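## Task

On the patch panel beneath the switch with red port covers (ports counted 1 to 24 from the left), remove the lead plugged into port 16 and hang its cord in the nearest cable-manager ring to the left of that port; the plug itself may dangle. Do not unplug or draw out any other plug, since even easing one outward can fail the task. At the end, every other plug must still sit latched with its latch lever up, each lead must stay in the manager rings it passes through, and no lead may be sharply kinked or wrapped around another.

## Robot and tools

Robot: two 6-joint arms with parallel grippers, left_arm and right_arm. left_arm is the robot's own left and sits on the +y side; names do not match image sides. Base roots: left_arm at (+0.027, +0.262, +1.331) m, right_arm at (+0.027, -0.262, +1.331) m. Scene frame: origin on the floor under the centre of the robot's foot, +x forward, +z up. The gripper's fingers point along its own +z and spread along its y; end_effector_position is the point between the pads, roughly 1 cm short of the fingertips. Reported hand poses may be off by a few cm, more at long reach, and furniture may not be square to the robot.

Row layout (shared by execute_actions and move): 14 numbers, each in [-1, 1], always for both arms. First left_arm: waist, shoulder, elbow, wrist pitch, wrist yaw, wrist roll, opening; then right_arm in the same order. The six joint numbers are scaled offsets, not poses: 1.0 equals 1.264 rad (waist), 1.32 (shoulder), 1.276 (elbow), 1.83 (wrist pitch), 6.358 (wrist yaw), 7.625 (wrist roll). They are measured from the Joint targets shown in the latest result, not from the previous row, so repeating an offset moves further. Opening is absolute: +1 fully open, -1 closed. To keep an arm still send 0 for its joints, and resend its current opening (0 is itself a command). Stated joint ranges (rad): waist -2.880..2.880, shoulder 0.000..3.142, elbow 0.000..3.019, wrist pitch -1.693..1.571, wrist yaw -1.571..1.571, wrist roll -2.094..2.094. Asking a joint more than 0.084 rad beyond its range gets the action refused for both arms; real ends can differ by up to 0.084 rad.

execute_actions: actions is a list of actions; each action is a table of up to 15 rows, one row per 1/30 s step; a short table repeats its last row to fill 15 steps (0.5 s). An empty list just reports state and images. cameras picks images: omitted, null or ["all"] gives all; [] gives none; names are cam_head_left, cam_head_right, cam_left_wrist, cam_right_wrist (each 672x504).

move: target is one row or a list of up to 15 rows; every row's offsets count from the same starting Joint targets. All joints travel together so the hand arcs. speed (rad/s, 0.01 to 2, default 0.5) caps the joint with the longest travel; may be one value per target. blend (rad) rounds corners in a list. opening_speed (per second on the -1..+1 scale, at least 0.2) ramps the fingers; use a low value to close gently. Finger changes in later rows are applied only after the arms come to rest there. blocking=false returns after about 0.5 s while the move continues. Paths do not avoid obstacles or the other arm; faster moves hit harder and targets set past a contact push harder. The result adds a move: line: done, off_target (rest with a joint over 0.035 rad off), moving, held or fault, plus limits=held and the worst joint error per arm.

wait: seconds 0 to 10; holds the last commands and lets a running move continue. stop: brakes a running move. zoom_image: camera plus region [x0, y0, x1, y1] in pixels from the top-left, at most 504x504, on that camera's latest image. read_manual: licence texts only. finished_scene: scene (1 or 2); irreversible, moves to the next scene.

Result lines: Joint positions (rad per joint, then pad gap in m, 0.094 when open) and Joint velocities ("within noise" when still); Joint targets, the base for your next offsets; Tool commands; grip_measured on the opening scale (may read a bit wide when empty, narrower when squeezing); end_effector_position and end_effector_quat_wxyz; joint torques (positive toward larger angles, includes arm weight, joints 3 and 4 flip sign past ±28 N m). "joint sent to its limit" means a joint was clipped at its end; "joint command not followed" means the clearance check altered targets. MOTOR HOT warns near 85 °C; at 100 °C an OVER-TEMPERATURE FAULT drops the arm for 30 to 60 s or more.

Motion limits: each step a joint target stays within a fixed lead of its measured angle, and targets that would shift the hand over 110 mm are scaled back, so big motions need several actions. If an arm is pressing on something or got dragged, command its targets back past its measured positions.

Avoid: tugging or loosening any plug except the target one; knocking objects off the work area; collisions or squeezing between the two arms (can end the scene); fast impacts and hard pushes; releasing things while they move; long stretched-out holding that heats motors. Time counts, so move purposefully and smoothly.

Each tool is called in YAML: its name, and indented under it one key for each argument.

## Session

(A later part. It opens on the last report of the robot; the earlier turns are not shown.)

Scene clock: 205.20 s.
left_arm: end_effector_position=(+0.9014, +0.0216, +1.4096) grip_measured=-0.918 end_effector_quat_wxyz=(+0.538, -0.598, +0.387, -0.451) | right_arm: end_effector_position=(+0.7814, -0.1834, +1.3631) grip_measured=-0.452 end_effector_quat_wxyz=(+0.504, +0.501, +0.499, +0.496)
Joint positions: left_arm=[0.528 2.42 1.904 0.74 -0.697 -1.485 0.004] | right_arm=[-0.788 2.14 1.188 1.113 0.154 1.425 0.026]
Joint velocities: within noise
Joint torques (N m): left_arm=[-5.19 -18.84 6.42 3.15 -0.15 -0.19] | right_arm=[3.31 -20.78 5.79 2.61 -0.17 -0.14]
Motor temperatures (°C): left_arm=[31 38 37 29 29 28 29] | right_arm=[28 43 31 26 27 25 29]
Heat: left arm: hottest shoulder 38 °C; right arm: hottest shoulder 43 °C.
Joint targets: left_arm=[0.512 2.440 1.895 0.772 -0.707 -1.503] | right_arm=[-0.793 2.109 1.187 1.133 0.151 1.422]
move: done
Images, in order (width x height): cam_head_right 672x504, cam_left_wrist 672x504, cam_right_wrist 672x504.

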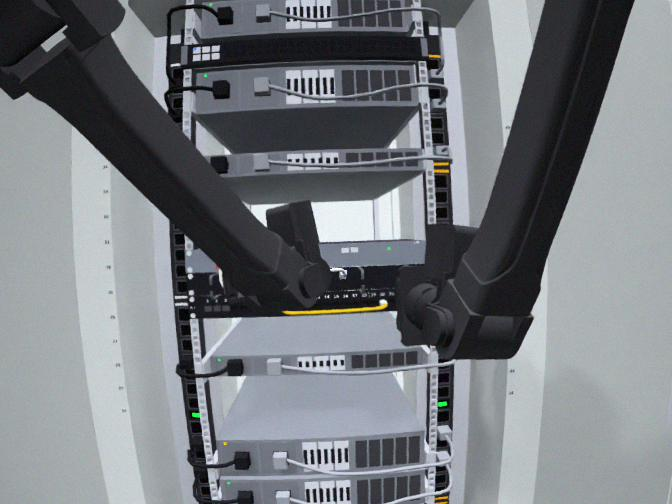

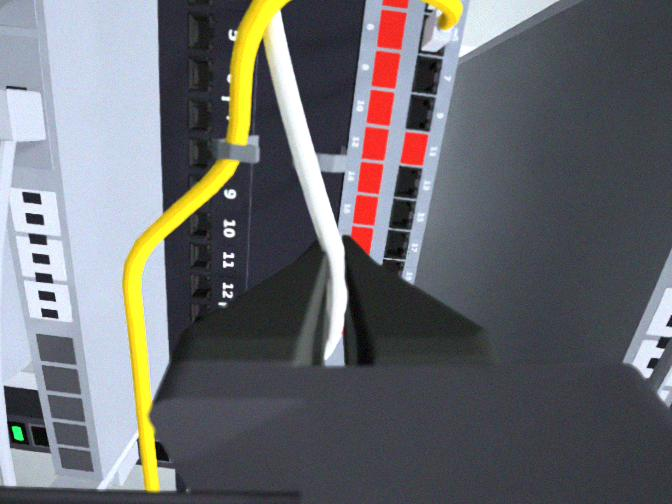

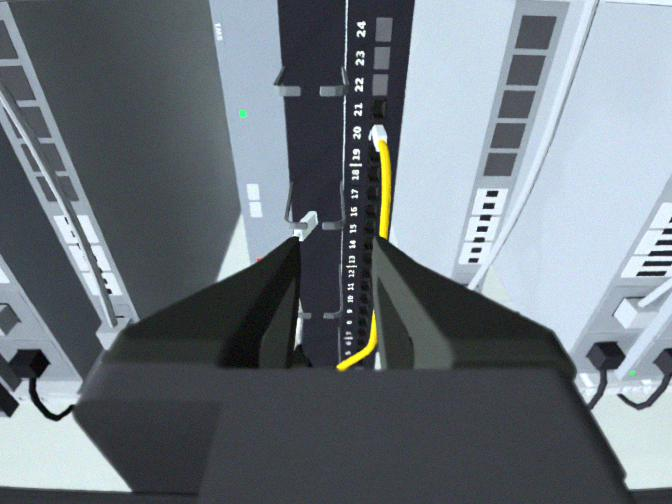

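move:
  target:
    - [-0.002,0.015,0.039,0.006,0,-0.0011, -0.98, 0,0,0,0,0,0,0.0]
    - [-0.0045,0.028,0.045,0.012,0,-0.0022, -0.98, 0,0,0,0,0,0,0.0]
  speed: 0.1
  opening_speed: 1.0
  cameras: ["cam_left_wrist", "cam_head_right", "cam_right_wrist"]

zoom_image:
  camera: "cam_left_wrist"
  region: [160, 80, 440, 370]

zoom_image:
  camera: "cam_right_wrist"
  region: [240, 190, 360, 360]

Scene clock: 207.70 s.
left_arm: end_effector_position=(+0.9009, +0.0209, +1.4029) grip_measured=-0.919 end_effector_quat_wxyz=(+0.537, -0.601, +0.372, -0.461) | right_arm: end_effector_position=(+0.7814, -0.1834, +1.3631) grip_measured=-0.002 end_effector_quat_wxyz=(+0.504, +0.501, +0.499, +0.496)
Joint positions: left_arm=[0.528 2.441 1.914 0.772 -0.701 -1.504 0.004] | right_arm=[-0.788 2.14 1.188 1.113 0.154 1.425 0.047]
Joint velocities: within noise
Joint torques (N m): left_arm=[-6.65 -17.73 9.47 2.65 -0.01 -0.14] | right_arm=[3.43 -20.72 5.78 2.52 -0.16 -0.16]
Motor temperatures (°C): left_arm=[31 38 37 30 29 28 29] | right_arm=[28 43 31 26 27 25 29]
Heat: left arm: hottest shoulder 38 °C; right arm: hottest shoulder 43 °C.
Joint targets: left_arm=[0.506 2.477 1.952 0.794 -0.707 -1.520] | right_arm=[-0.793 2.109 1.187 1.133 0.151 1.422]
move: off_target (left_arm); left_arm: the elbow is farthest, 0.039 rad from its target
Images, in order (width x height): cam_head_right 672x504, cam_left_wrist 672x504, cam_right_wrist 672x504.

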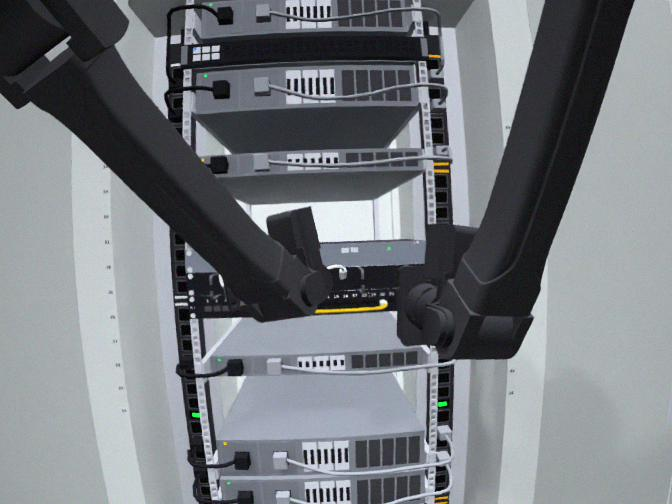

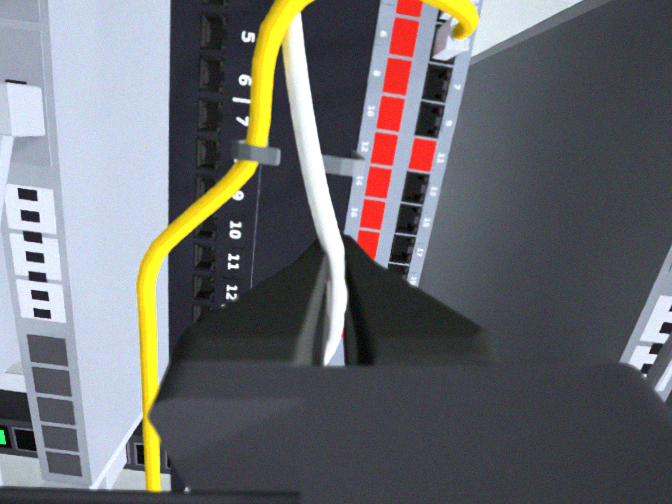

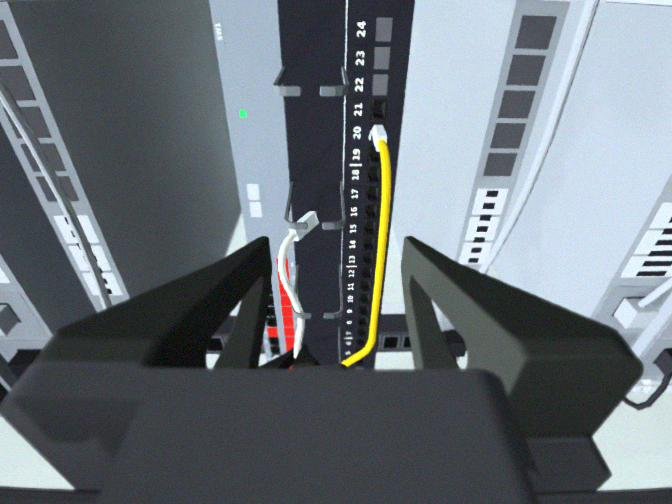

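Scaled by 1.738 from the camera's 672x504 image, which has a finer 960x720 frame.

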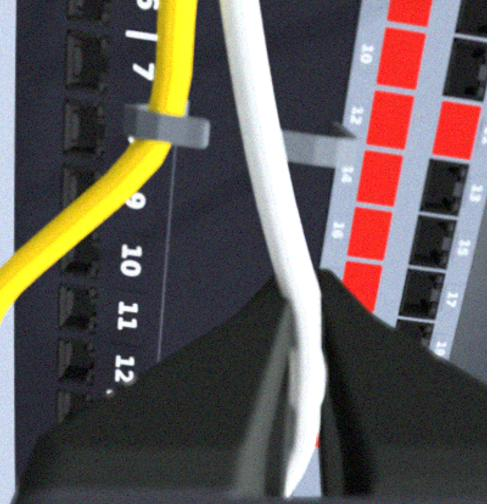

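Scaled by 2.965 from the camera's 672x504 image, which has a finer 960x720 frame.

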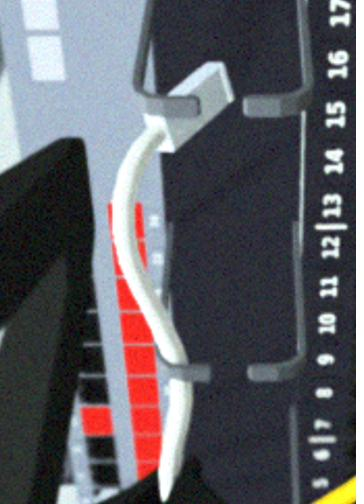

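zoom_image:
  camera: "cam_right_wrist"
  region: [280, 295, 330, 335]

zoom_image:
  camera: "cam_left_wrist"
  region: [270, 120, 360, 190]

Scaled by 10.080 from the camera's 672x504 image, which has a finer 960x720 frame.

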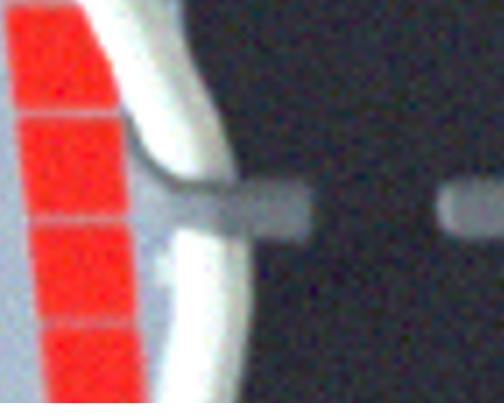

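Scaled by 5.600 from the camera's 672x504 image, which has a finer 960x720 frame.

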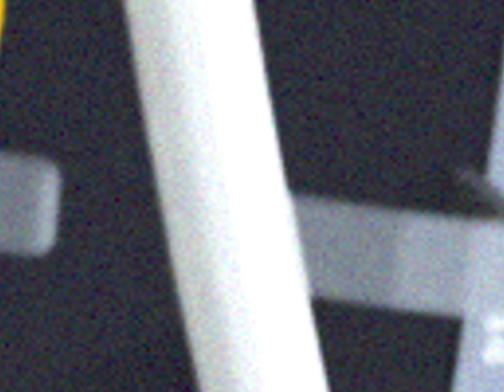

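move:
  target: [-0.005,0.0085,0.0118,0.004,0,0, -0.98, 0,0,0,0,0,0,0.0]
  speed: 0.1
  cameras: ["cam_left_wrist", "cam_right_wrist"]

zoom_image:
  camera: "cam_left_wrist"
  region: [220, 90, 380, 250]

zoom_image:
  camera: "cam_right_wrist"
  region: [280, 295, 330, 335]

Scene clock: 209.87 s.
left_arm: end_effector_position=(+0.9024, +0.0205, +1.4022) grip_measured=-0.919 end_effector_quat_wxyz=(+0.538, -0.601, +0.366, -0.463) | right_arm: end_effector_position=(+0.7814, -0.1834, +1.3631) grip_measured=-0.002 end_effector_quat_wxyz=(+0.504, +0.501, +0.499, +0.496)
Joint positions: left_arm=[0.528 2.451 1.927 0.781 -0.705 -1.505 0.004] | right_arm=[-0.788 2.14 1.188 1.113 0.154 1.425 0.047]
Joint velocities: within noise
Joint torques (N m): left_arm=[-7.3 -18.08 9.91 2.52 0.13 -0.18] | right_arm=[3.25 -20.54 5.87 2.61 -0.16 -0.15]
Motor temperatures (°C): left_arm=[31 39 37 30 28 28 29] | right_arm=[28 43 31 26 27 25 29]
Heat: left arm: hottest shoulder 39 °C; right arm: hottest shoulder 43 °C.
Joint targets: left_arm=[0.500 2.488 1.967 0.802 -0.707 -1.520] | right_arm=[-0.793 2.109 1.187 1.133 0.151 1.422]
move: off_target (left_arm); left_arm: the elbow is farthest, 0.040 rad from its target
Images, in order (width x height): cam_left_wrist 672x504, cam_right_wrist 672x504.

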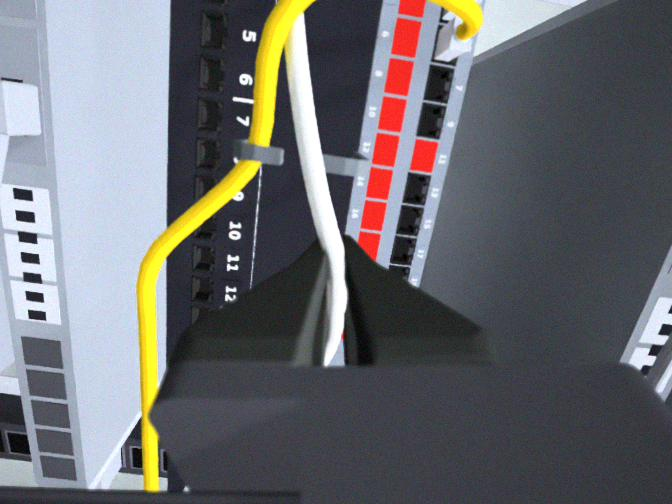

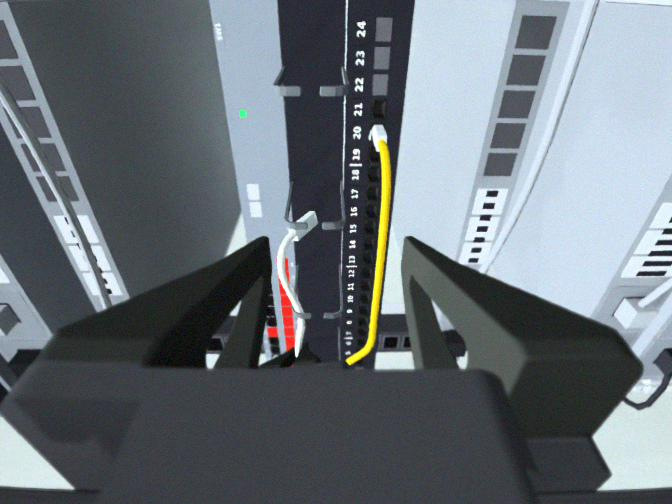

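Scaled by 3.150 from the camera's 672x504 image, which has a finer 960x720 frame.

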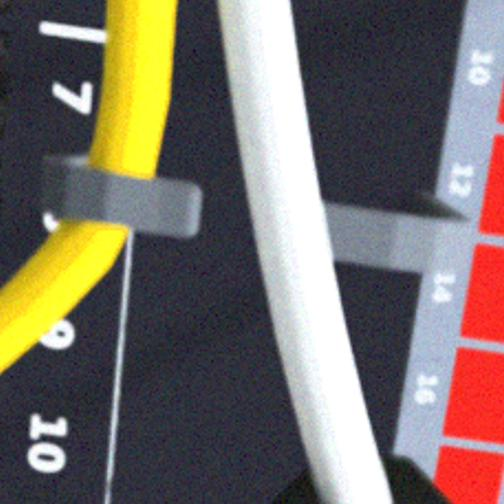

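Scaled by 10.080 from the camera's 672x504 image, which has a finer 960x720 frame.

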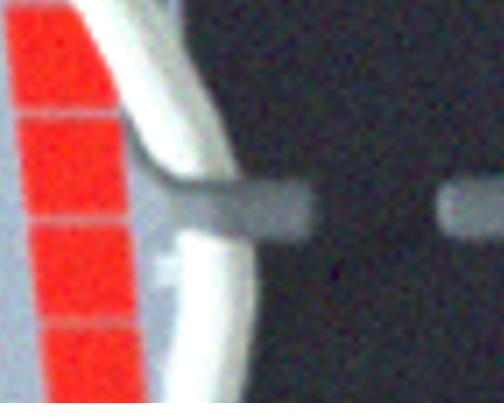

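move:
  target: [-0.004,0.0055,0,0,0,0, -0.98, 0,0,0,0,0,0,0.0]
  speed: 0.1
  cameras: ["cam_left_wrist"]

zoom_image:
  camera: "cam_left_wrist"
  region: [220, 90, 380, 250]

Scene clock: 210.77 s.
left_arm: end_effector_position=(+0.9018, +0.0194, +1.4000) grip_measured=-0.919 end_effector_quat_wxyz=(+0.538, -0.601, +0.367, -0.463) | right_arm: end_effector_position=(+0.7814, -0.1834, +1.3631) grip_measured=-0.002 end_effector_quat_wxyz=(+0.504, +0.501, +0.499, +0.496)
Joint positions: left_arm=[0.527 2.455 1.927 0.783 -0.705 -1.505 0.004] | right_arm=[-0.788 2.14 1.188 1.113 0.154 1.425 0.047]
Joint velocities: within noise
Joint torques (N m): left_arm=[-7.36 -18.14 9.77 2.62 0.2 -0.15] | right_arm=[3.19 -20.78 5.79 2.55 -0.17 -0.15]
Motor temperatures (°C): left_arm=[31 39 37 30 28 28 29] | right_arm=[28 43 31 26 27 25 29]
Heat: left arm: hottest shoulder 39 °C; right arm: hottest shoulder 43 °C.
Joint targets: left_arm=[0.495 2.495 1.967 0.802 -0.707 -1.520] | right_arm=[-0.793 2.109 1.187 1.133 0.151 1.422]
move: off_target (left_arm); left_arm: the shoulder is farthest, 0.040 rad from its target
Images, in order (width x height): cam_left_wrist 672x504.

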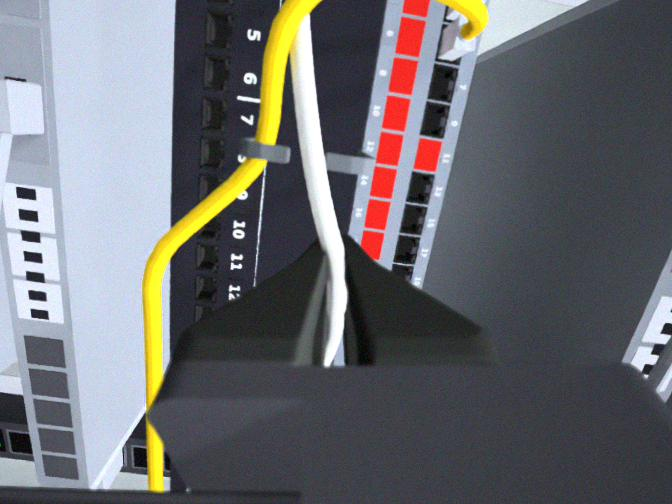

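Scaled by 3.150 from the camera's 672x504 image, which has a finer 960x720 frame.

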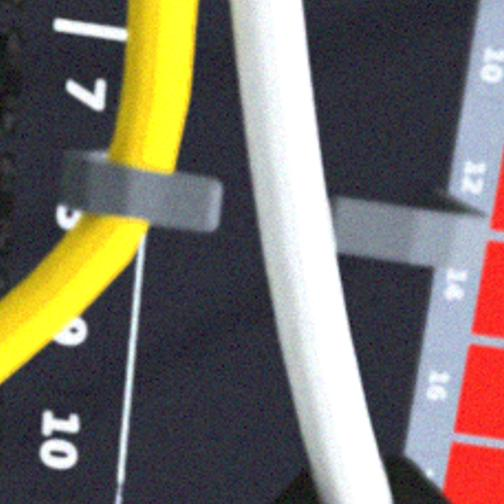

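move:
  target: [-0.003,0.0045,0,0,0,0, -0.98, 0,0,0,0,0,0,0.0]
  speed: 0.1
  cameras: ["cam_left_wrist", "cam_right_wrist"]

zoom_image:
  camera: "cam_left_wrist"
  region: [220, 90, 380, 250]

zoom_image:
  camera: "cam_right_wrist"
  region: [260, 210, 350, 370]

Scene clock: 211.97 s.
left_arm: end_effector_position=(+0.9021, +0.0184, +1.3987) grip_measured=-0.919 end_effector_quat_wxyz=(+0.538, -0.602, +0.366, -0.464) | right_arm: end_effector_position=(+0.7814, -0.1834, +1.3631) grip_measured=-0.002 end_effector_quat_wxyz=(+0.504, +0.501, +0.499, +0.496)
Joint positions: left_arm=[0.526 2.459 1.931 0.783 -0.706 -1.506 0.004] | right_arm=[-0.788 2.14 1.188 1.113 0.154 1.425 0.047]
Joint velocities: within noise
Joint torques (N m): left_arm=[-7.53 -17.67 9.4 2.5 0.25 -0.15] | right_arm=[3.49 -20.78 5.76 2.58 -0.18 -0.14]
Motor temperatures (°C): left_arm=[31 39 37 30 28 28 29] | right_arm=[28 43 31 26 27 25 29]
Heat: left arm: hottest shoulder 39 °C; right arm: hottest shoulder 43 °C.
Joint targets: left_arm=[0.491 2.501 1.967 0.802 -0.707 -1.520] | right_arm=[-0.793 2.109 1.187 1.133 0.151 1.422]
move: off_target (left_arm); left_arm: the shoulder is farthest, 0.042 rad from its target
Images, in order (width x height): cam_left_wrist 672x504, cam_right_wrist 672x504.

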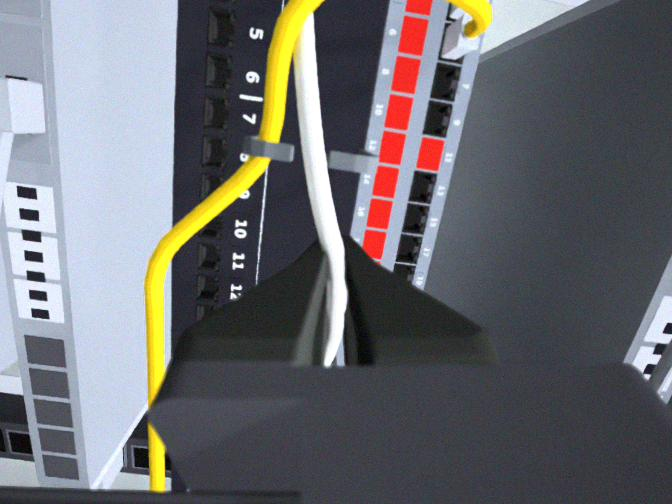

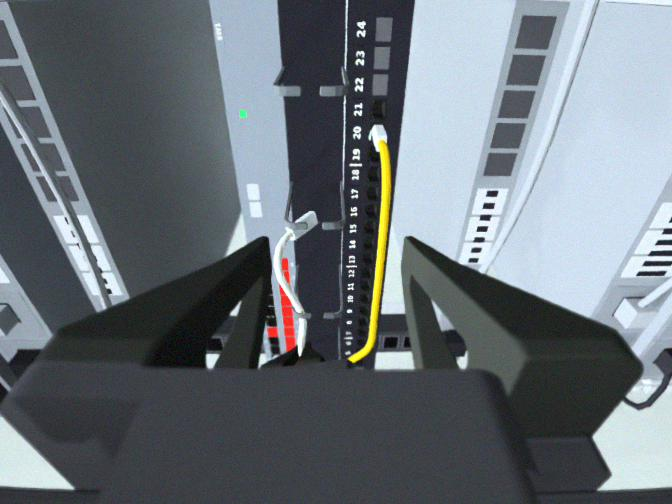

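Scaled by 3.150 from the camera's 672x504 image, which has a finer 960x720 frame.

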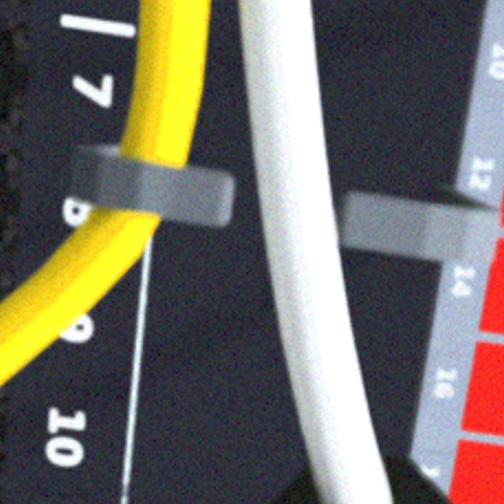

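Scaled by 3.150 from the camera's 672x504 image, which has a finer 960x720 frame.

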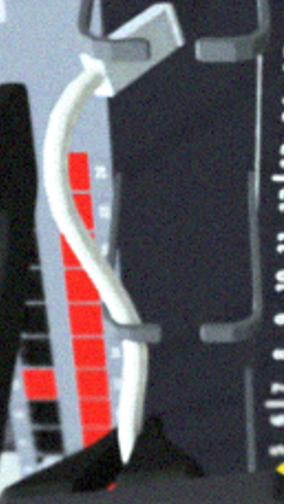

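move:
  target:
    - [0.0293,0.003,0,-0.0137,0,0, -0.98, 0,0,0,0,0,0,0.0]
    - [0.0455,0.0114,0.0306,-0.0418,0.013,0, -0.98, 0,0,0,0,0,0,0.0]
  speed: 0.1
  cameras: ["cam_left_wrist", "cam_right_wrist"]

zoom_image:
  camera: "cam_left_wrist"
  region: [220, 90, 380, 250]

zoom_image:
  camera: "cam_right_wrist"
  region: [260, 210, 350, 370]

Scene clock: 214.50 s.
left_arm: end_effector_position=(+0.9150, +0.0132, +1.3951) grip_measured=-0.919 end_effector_quat_wxyz=(+0.525, -0.586, +0.392, -0.477) | right_arm: end_effector_position=(+0.7814, -0.1834, +1.3631) grip_measured=-0.002 end_effector_quat_wxyz=(+0.504, +0.501, +0.499, +0.496)
Joint positions: left_arm=[0.539 2.475 1.965 0.742 -0.627 -1.506 0.004] | right_arm=[-0.788 2.14 1.188 1.113 0.154 1.425 0.047]
Joint velocities: within noise
Joint torques (N m): left_arm=[-3.37 -18.08 9.92 1.1 0.34 -0.14] | right_arm=[3.31 -20.78 5.87 2.52 -0.17 -0.16]
Motor temperatures (°C): left_arm=[31 38 37 29 28 28 30] | right_arm=[28 43 31 26 27 25 29]
Heat: left arm: hottest shoulder 38 °C; right arm: hottest shoulder 43 °C.
Joint targets: left_arm=[0.549 2.516 2.006 0.725 -0.625 -1.520] | right_arm=[-0.793 2.109 1.187 1.133 0.151 1.422]
move: off_target (left_arm); left_arm: the shoulder is farthest, 0.041 rad from its target
Images, in order (width x height): cam_left_wrist 672x504, cam_right_wrist 672x504.

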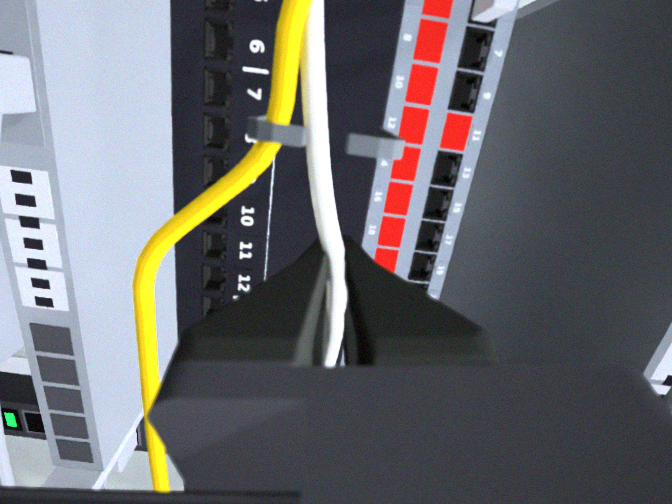

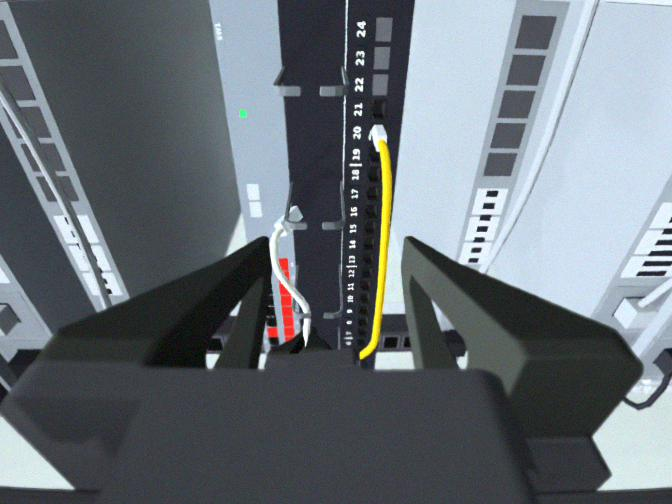

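Scaled by 3.150 from the camera's 672x504 image, which has a finer 960x720 frame.

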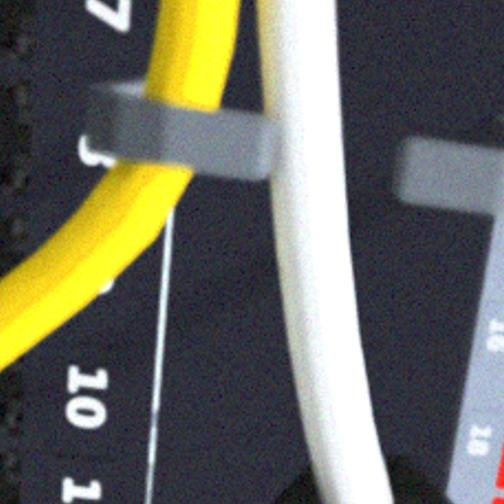

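Scaled by 3.150 from the camera's 672x504 image, which has a finer 960x720 frame.

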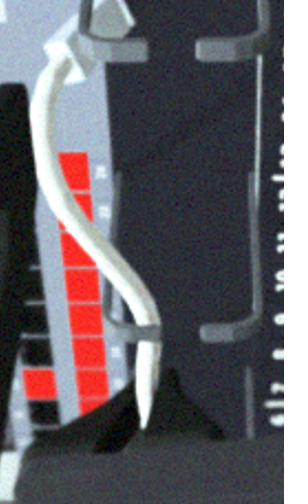

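move:
  target:
    - [0,0,0.0075,0,0,0, -0.98, 0,0,0,0,0,0,0.0]
    - [0.006,0.0005,0.013,-0.0095,0.0043,0, -0.98, 0,0,0,0,0,0,0.0]
  speed: 0.08
  cameras: ["cam_left_wrist", "cam_right_wrist"]

zoom_image:
  camera: "cam_left_wrist"
  region: [220, 90, 380, 250]

zoom_image:
  camera: "cam_right_wrist"
  region: [260, 210, 350, 370]

Scene clock: 216.00 s.
left_arm: end_effector_position=(+0.9204, +0.0138, +1.3942) grip_measured=-0.919 end_effector_quat_wxyz=(+0.521, -0.581, +0.401, -0.480) | right_arm: end_effector_position=(+0.7814, -0.1834, +1.3631) grip_measured=-0.002 end_effector_quat_wxyz=(+0.504, +0.501, +0.499, +0.496)
Joint positions: left_arm=[0.546 2.479 1.978 0.724 -0.6 -1.506 0.004] | right_arm=[-0.788 2.14 1.188 1.113 0.154 1.425 0.047]
Joint velocities: within noise
Joint torques (N m): left_arm=[-3.84 -18.08 10.32 1.26 0.38 -0.12] | right_arm=[3.14 -20.84 5.87 2.52 -0.16 -0.15]
Motor temperatures (°C): left_arm=[31 39 37 29 28 28 30] | right_arm=[28 43 31 26 27 25 29]
Heat: left arm: hottest shoulder 39 °C; right arm: hottest shoulder 43 °C.
Joint targets: left_arm=[0.557 2.517 2.023 0.708 -0.597 -1.520] | right_arm=[-0.793 2.109 1.187 1.133 0.151 1.422]
move: off_target (left_arm); left_arm: the elbow is farthest, 0.045 rad from its target
Images, in order (width x height): cam_left_wrist 672x504, cam_right_wrist 672x504.

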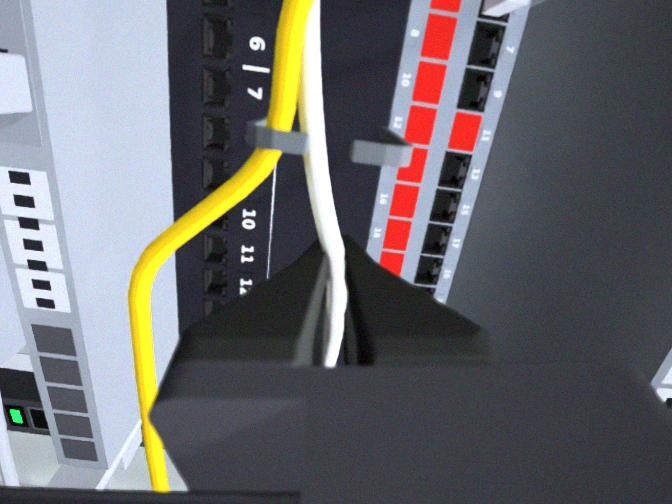

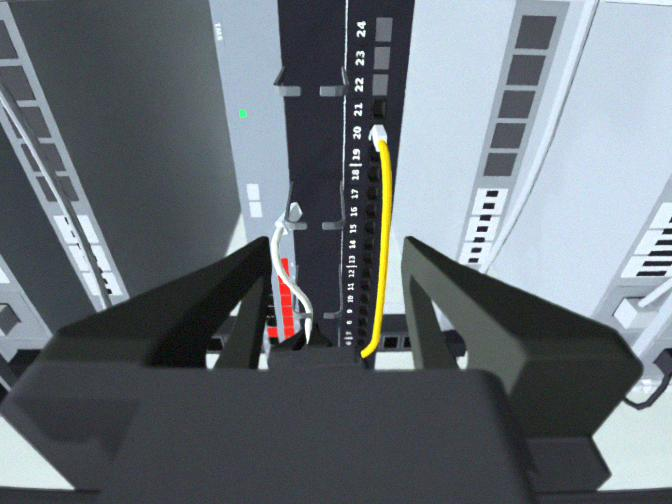

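Scaled by 3.150 from the camera's 672x504 image, which has a finer 960x720 frame.

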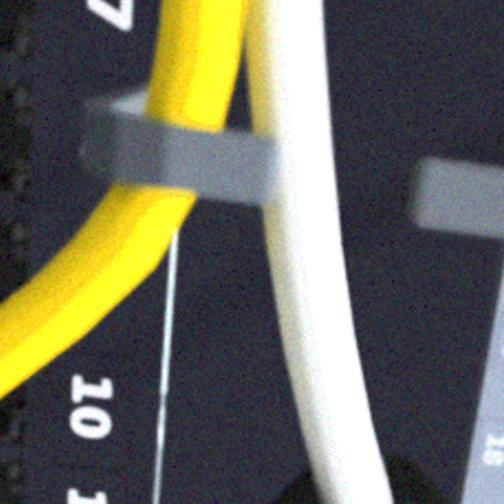

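Scaled by 3.150 from the camera's 672x504 image, which has a finer 960x720 frame.

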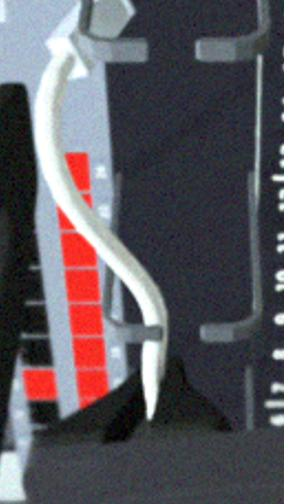

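zoom_image:
  camera: "cam_left_wrist"
  region: [285, 115, 345, 165]

zoom_image:
  camera: "cam_right_wrist"
  region: [285, 295, 335, 335]

Scaled by 8.400 from the camera's 672x504 image, which has a finer 960x720 frame.

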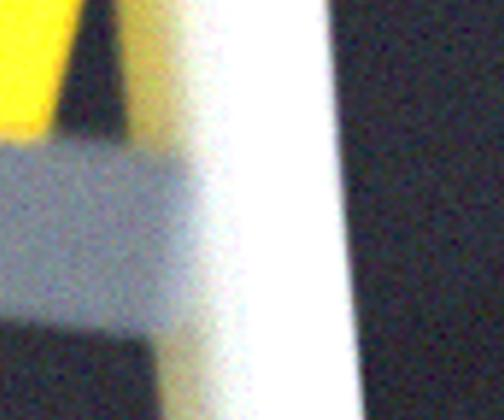

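Scaled by 10.080 from the camera's 672x504 image, which has a finer 960x720 frame.

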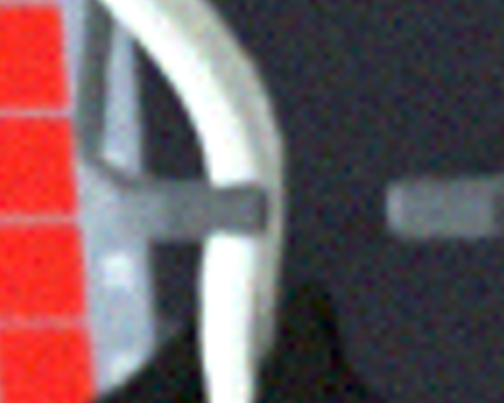

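move:
  target: [0.0103,0.0065,0.0306,-0.0257,0.0088,0, -0.98, 0,0,0,0,0,0,0.0]
  speed: 0.08

zoom_image:
  camera: "cam_left_wrist"
  region: [220, 90, 380, 250]

zoom_image:
  camera: "cam_right_wrist"
  region: [260, 210, 350, 370]

Scene clock: 217.83 s.
left_arm: end_effector_position=(+0.9325, +0.0125, +1.3963) grip_measured=-0.919 end_effector_quat_wxyz=(+0.511, -0.571, +0.418, -0.488) | right_arm: end_effector_position=(+0.7814, -0.1834, +1.3631) grip_measured=-0.002 end_effector_quat_wxyz=(+0.504, +0.501, +0.499, +0.496)
Joint positions: left_arm=[0.558 2.488 2.015 0.677 -0.545 -1.507 0.004] | right_arm=[-0.788 2.14 1.188 1.113 0.154 1.425 0.047]
Joint velocities: within noise
Joint torques (N m): left_arm=[-3.66 -18.14 10.5 1.42 0.42 -0.17] | right_arm=[3.25 -20.66 5.9 2.54 -0.16 -0.15]
Motor temperatures (°C): left_arm=[31 39 38 29 29 28 30] | right_arm=[28 43 31 26 27 25 29]
Heat: left arm: hottest shoulder 39 °C; right arm: hottest shoulder 43 °C.
Joint targets: left_arm=[0.570 2.526 2.062 0.661 -0.541 -1.520] | right_arm=[-0.793 2.109 1.187 1.133 0.151 1.422]
move: off_target (left_arm); left_arm: the elbow is farthest, 0.047 rad from its target

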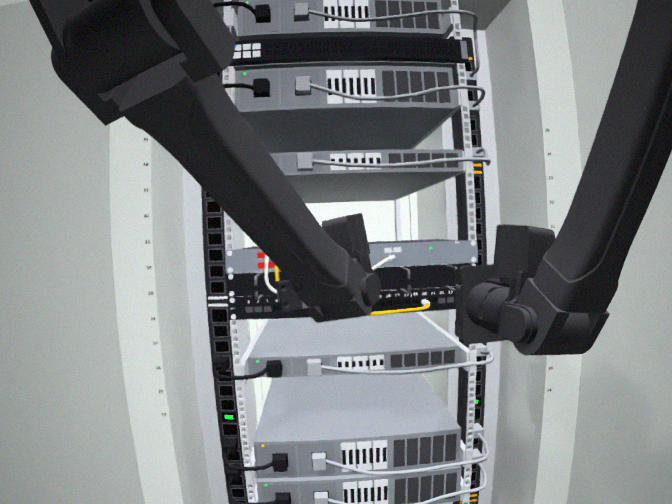

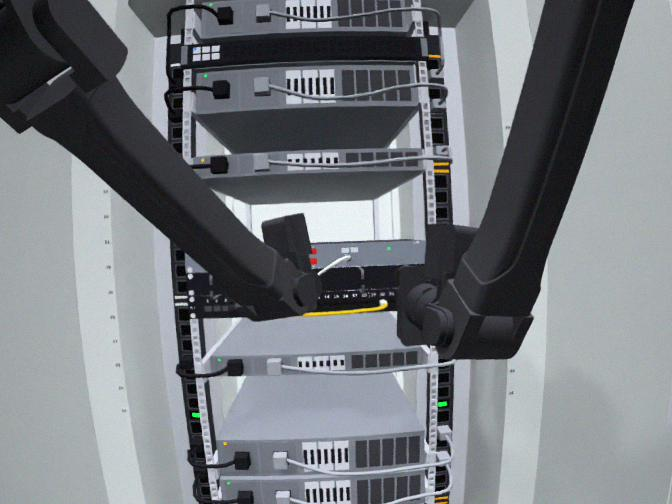

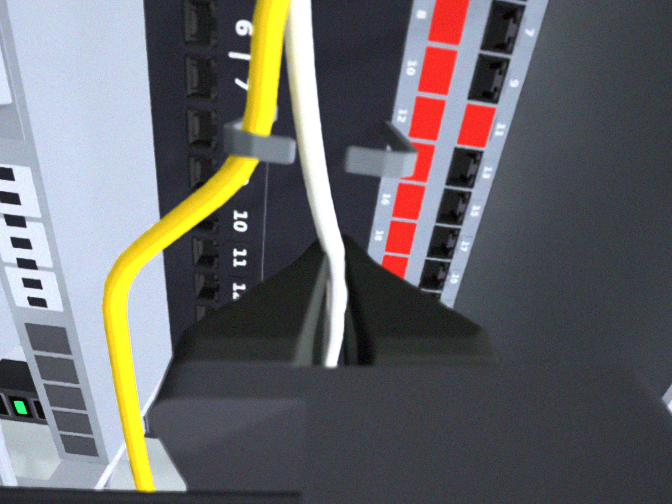

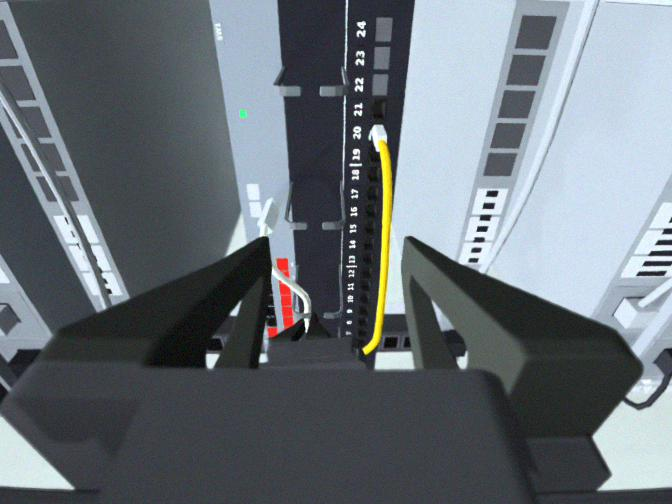

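Scaled by 3.150 from the camera's 672x504 image, which has a finer 960x720 frame.

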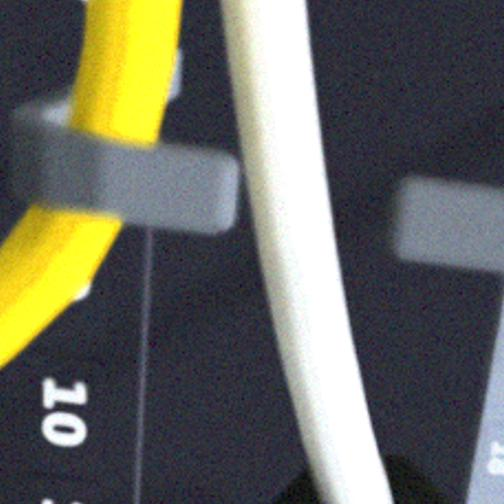

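Scaled by 3.150 from the camera's 672x504 image, which has a finer 960x720 frame.

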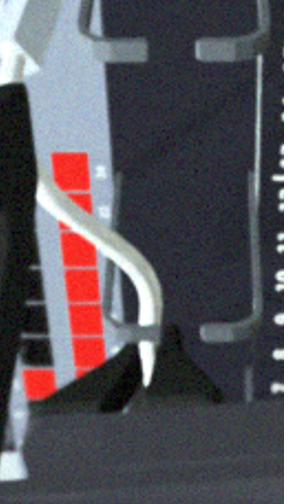

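move:
  target: [0,0.0075,0,0,0,0.0262, -0.98, 0,0,0,0,0,0,0.0]
  speed: 0.15

zoom_image:
  camera: "cam_left_wrist"
  region: [220, 90, 380, 250]

zoom_image:
  camera: "cam_right_wrist"
  region: [250, 170, 350, 350]

Scene clock: 220.17 s.
left_arm: end_effector_position=(+0.9314, +0.0111, +1.3864) grip_measured=-0.919 end_effector_quat_wxyz=(+0.552, -0.531, +0.473, -0.436) | right_arm: end_effector_position=(+0.7814, -0.1834, +1.3631) grip_measured=-0.002 end_effector_quat_wxyz=(+0.504, +0.501, +0.499, +0.496)
Joint positions: left_arm=[0.558 2.499 2.015 0.676 -0.544 -1.323 0.004] | right_arm=[-0.788 2.14 1.188 1.113 0.154 1.425 0.047]
Joint velocities: within noise
Joint torques (N m): left_arm=[-3.55 -18.55 10.41 1.29 0.33 0.01] | right_arm=[3.37 -20.84 5.85 2.56 -0.16 -0.14]
Motor temperatures (°C): left_arm=[31 39 38 29 29 28 30] | right_arm=[28 43 31 26 27 25 29]
Heat: left arm: hottest shoulder 39 °C; right arm: hottest shoulder 43 °C.
Joint targets: left_arm=[0.570 2.536 2.062 0.661 -0.541 -1.320] | right_arm=[-0.793 2.109 1.187 1.133 0.151 1.422]
move: off_target (left_arm); left_arm: the elbow is farthest, 0.047 rad from its target

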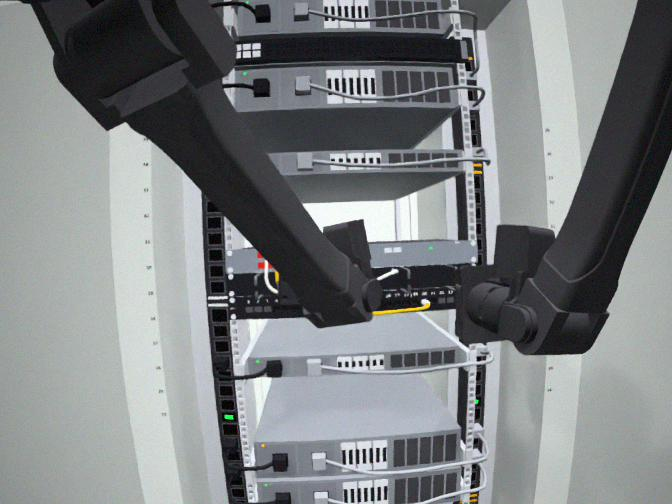

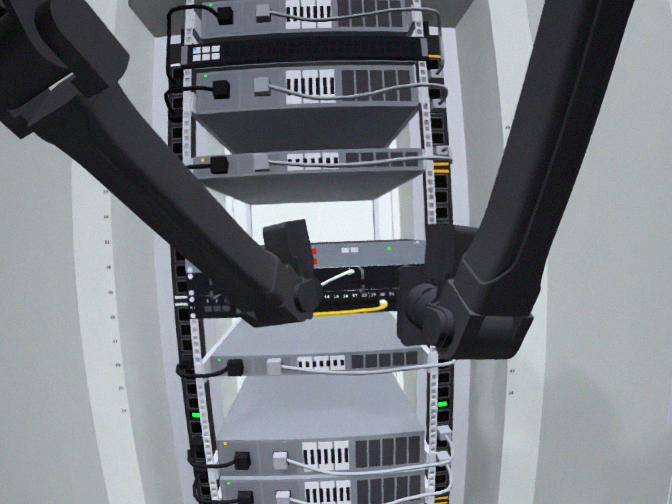

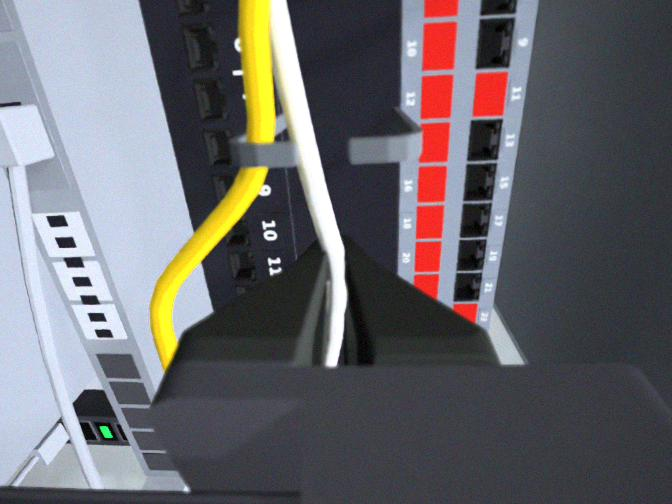

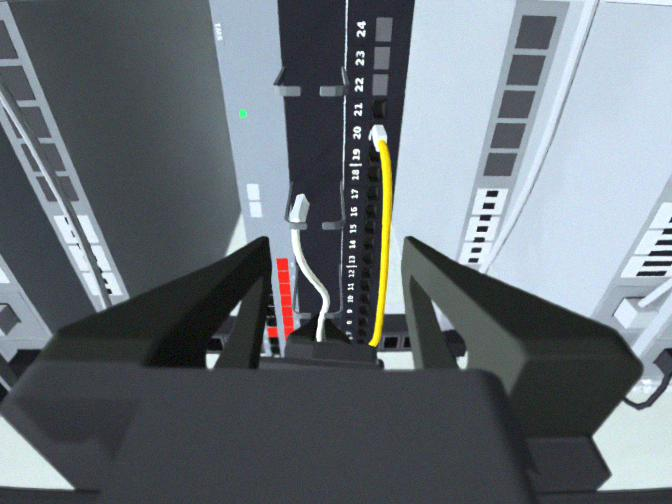

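Scaled by 3.150 from the camera's 672x504 image, which has a finer 960x720 frame.

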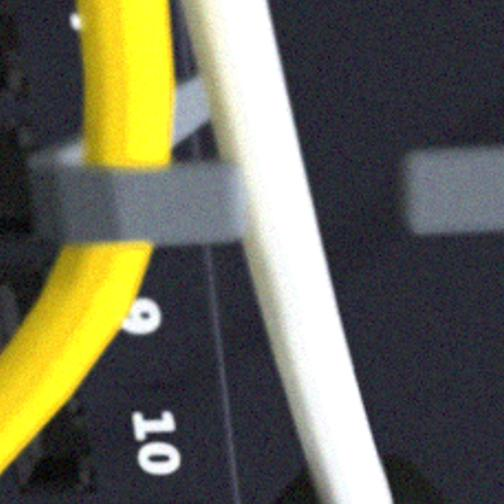

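Scaled by 2.800 from the camera's 672x504 image, which has a finer 960x720 frame.

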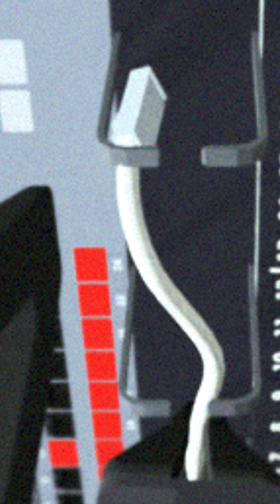

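zoom_image:
  camera: "cam_head_right"
  region: [310, 250, 380, 310]

zoom_image:
  camera: "cam_head_left"
  region: [360, 250, 430, 310]

Scaled by 7.200 from the camera's 672x504 image, which has a finer 960x720 frame.

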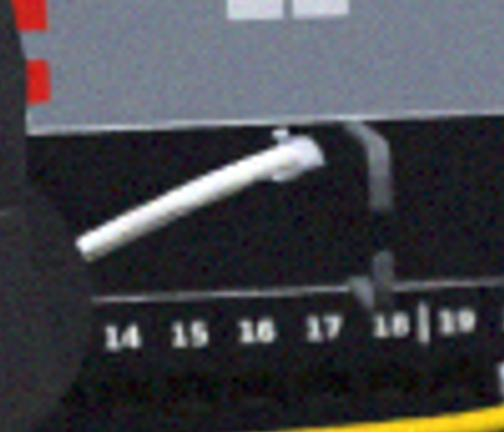

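Scaled by 7.200 from the camera's 672x504 image, which has a finer 960x720 frame.

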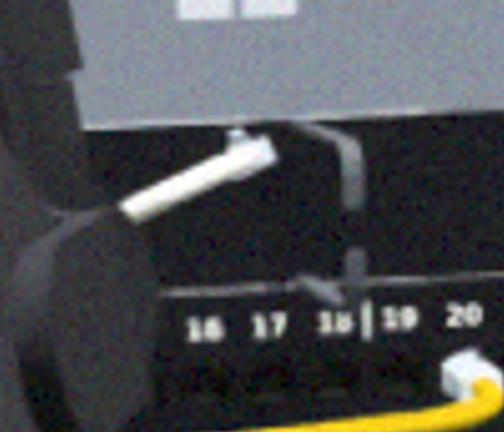

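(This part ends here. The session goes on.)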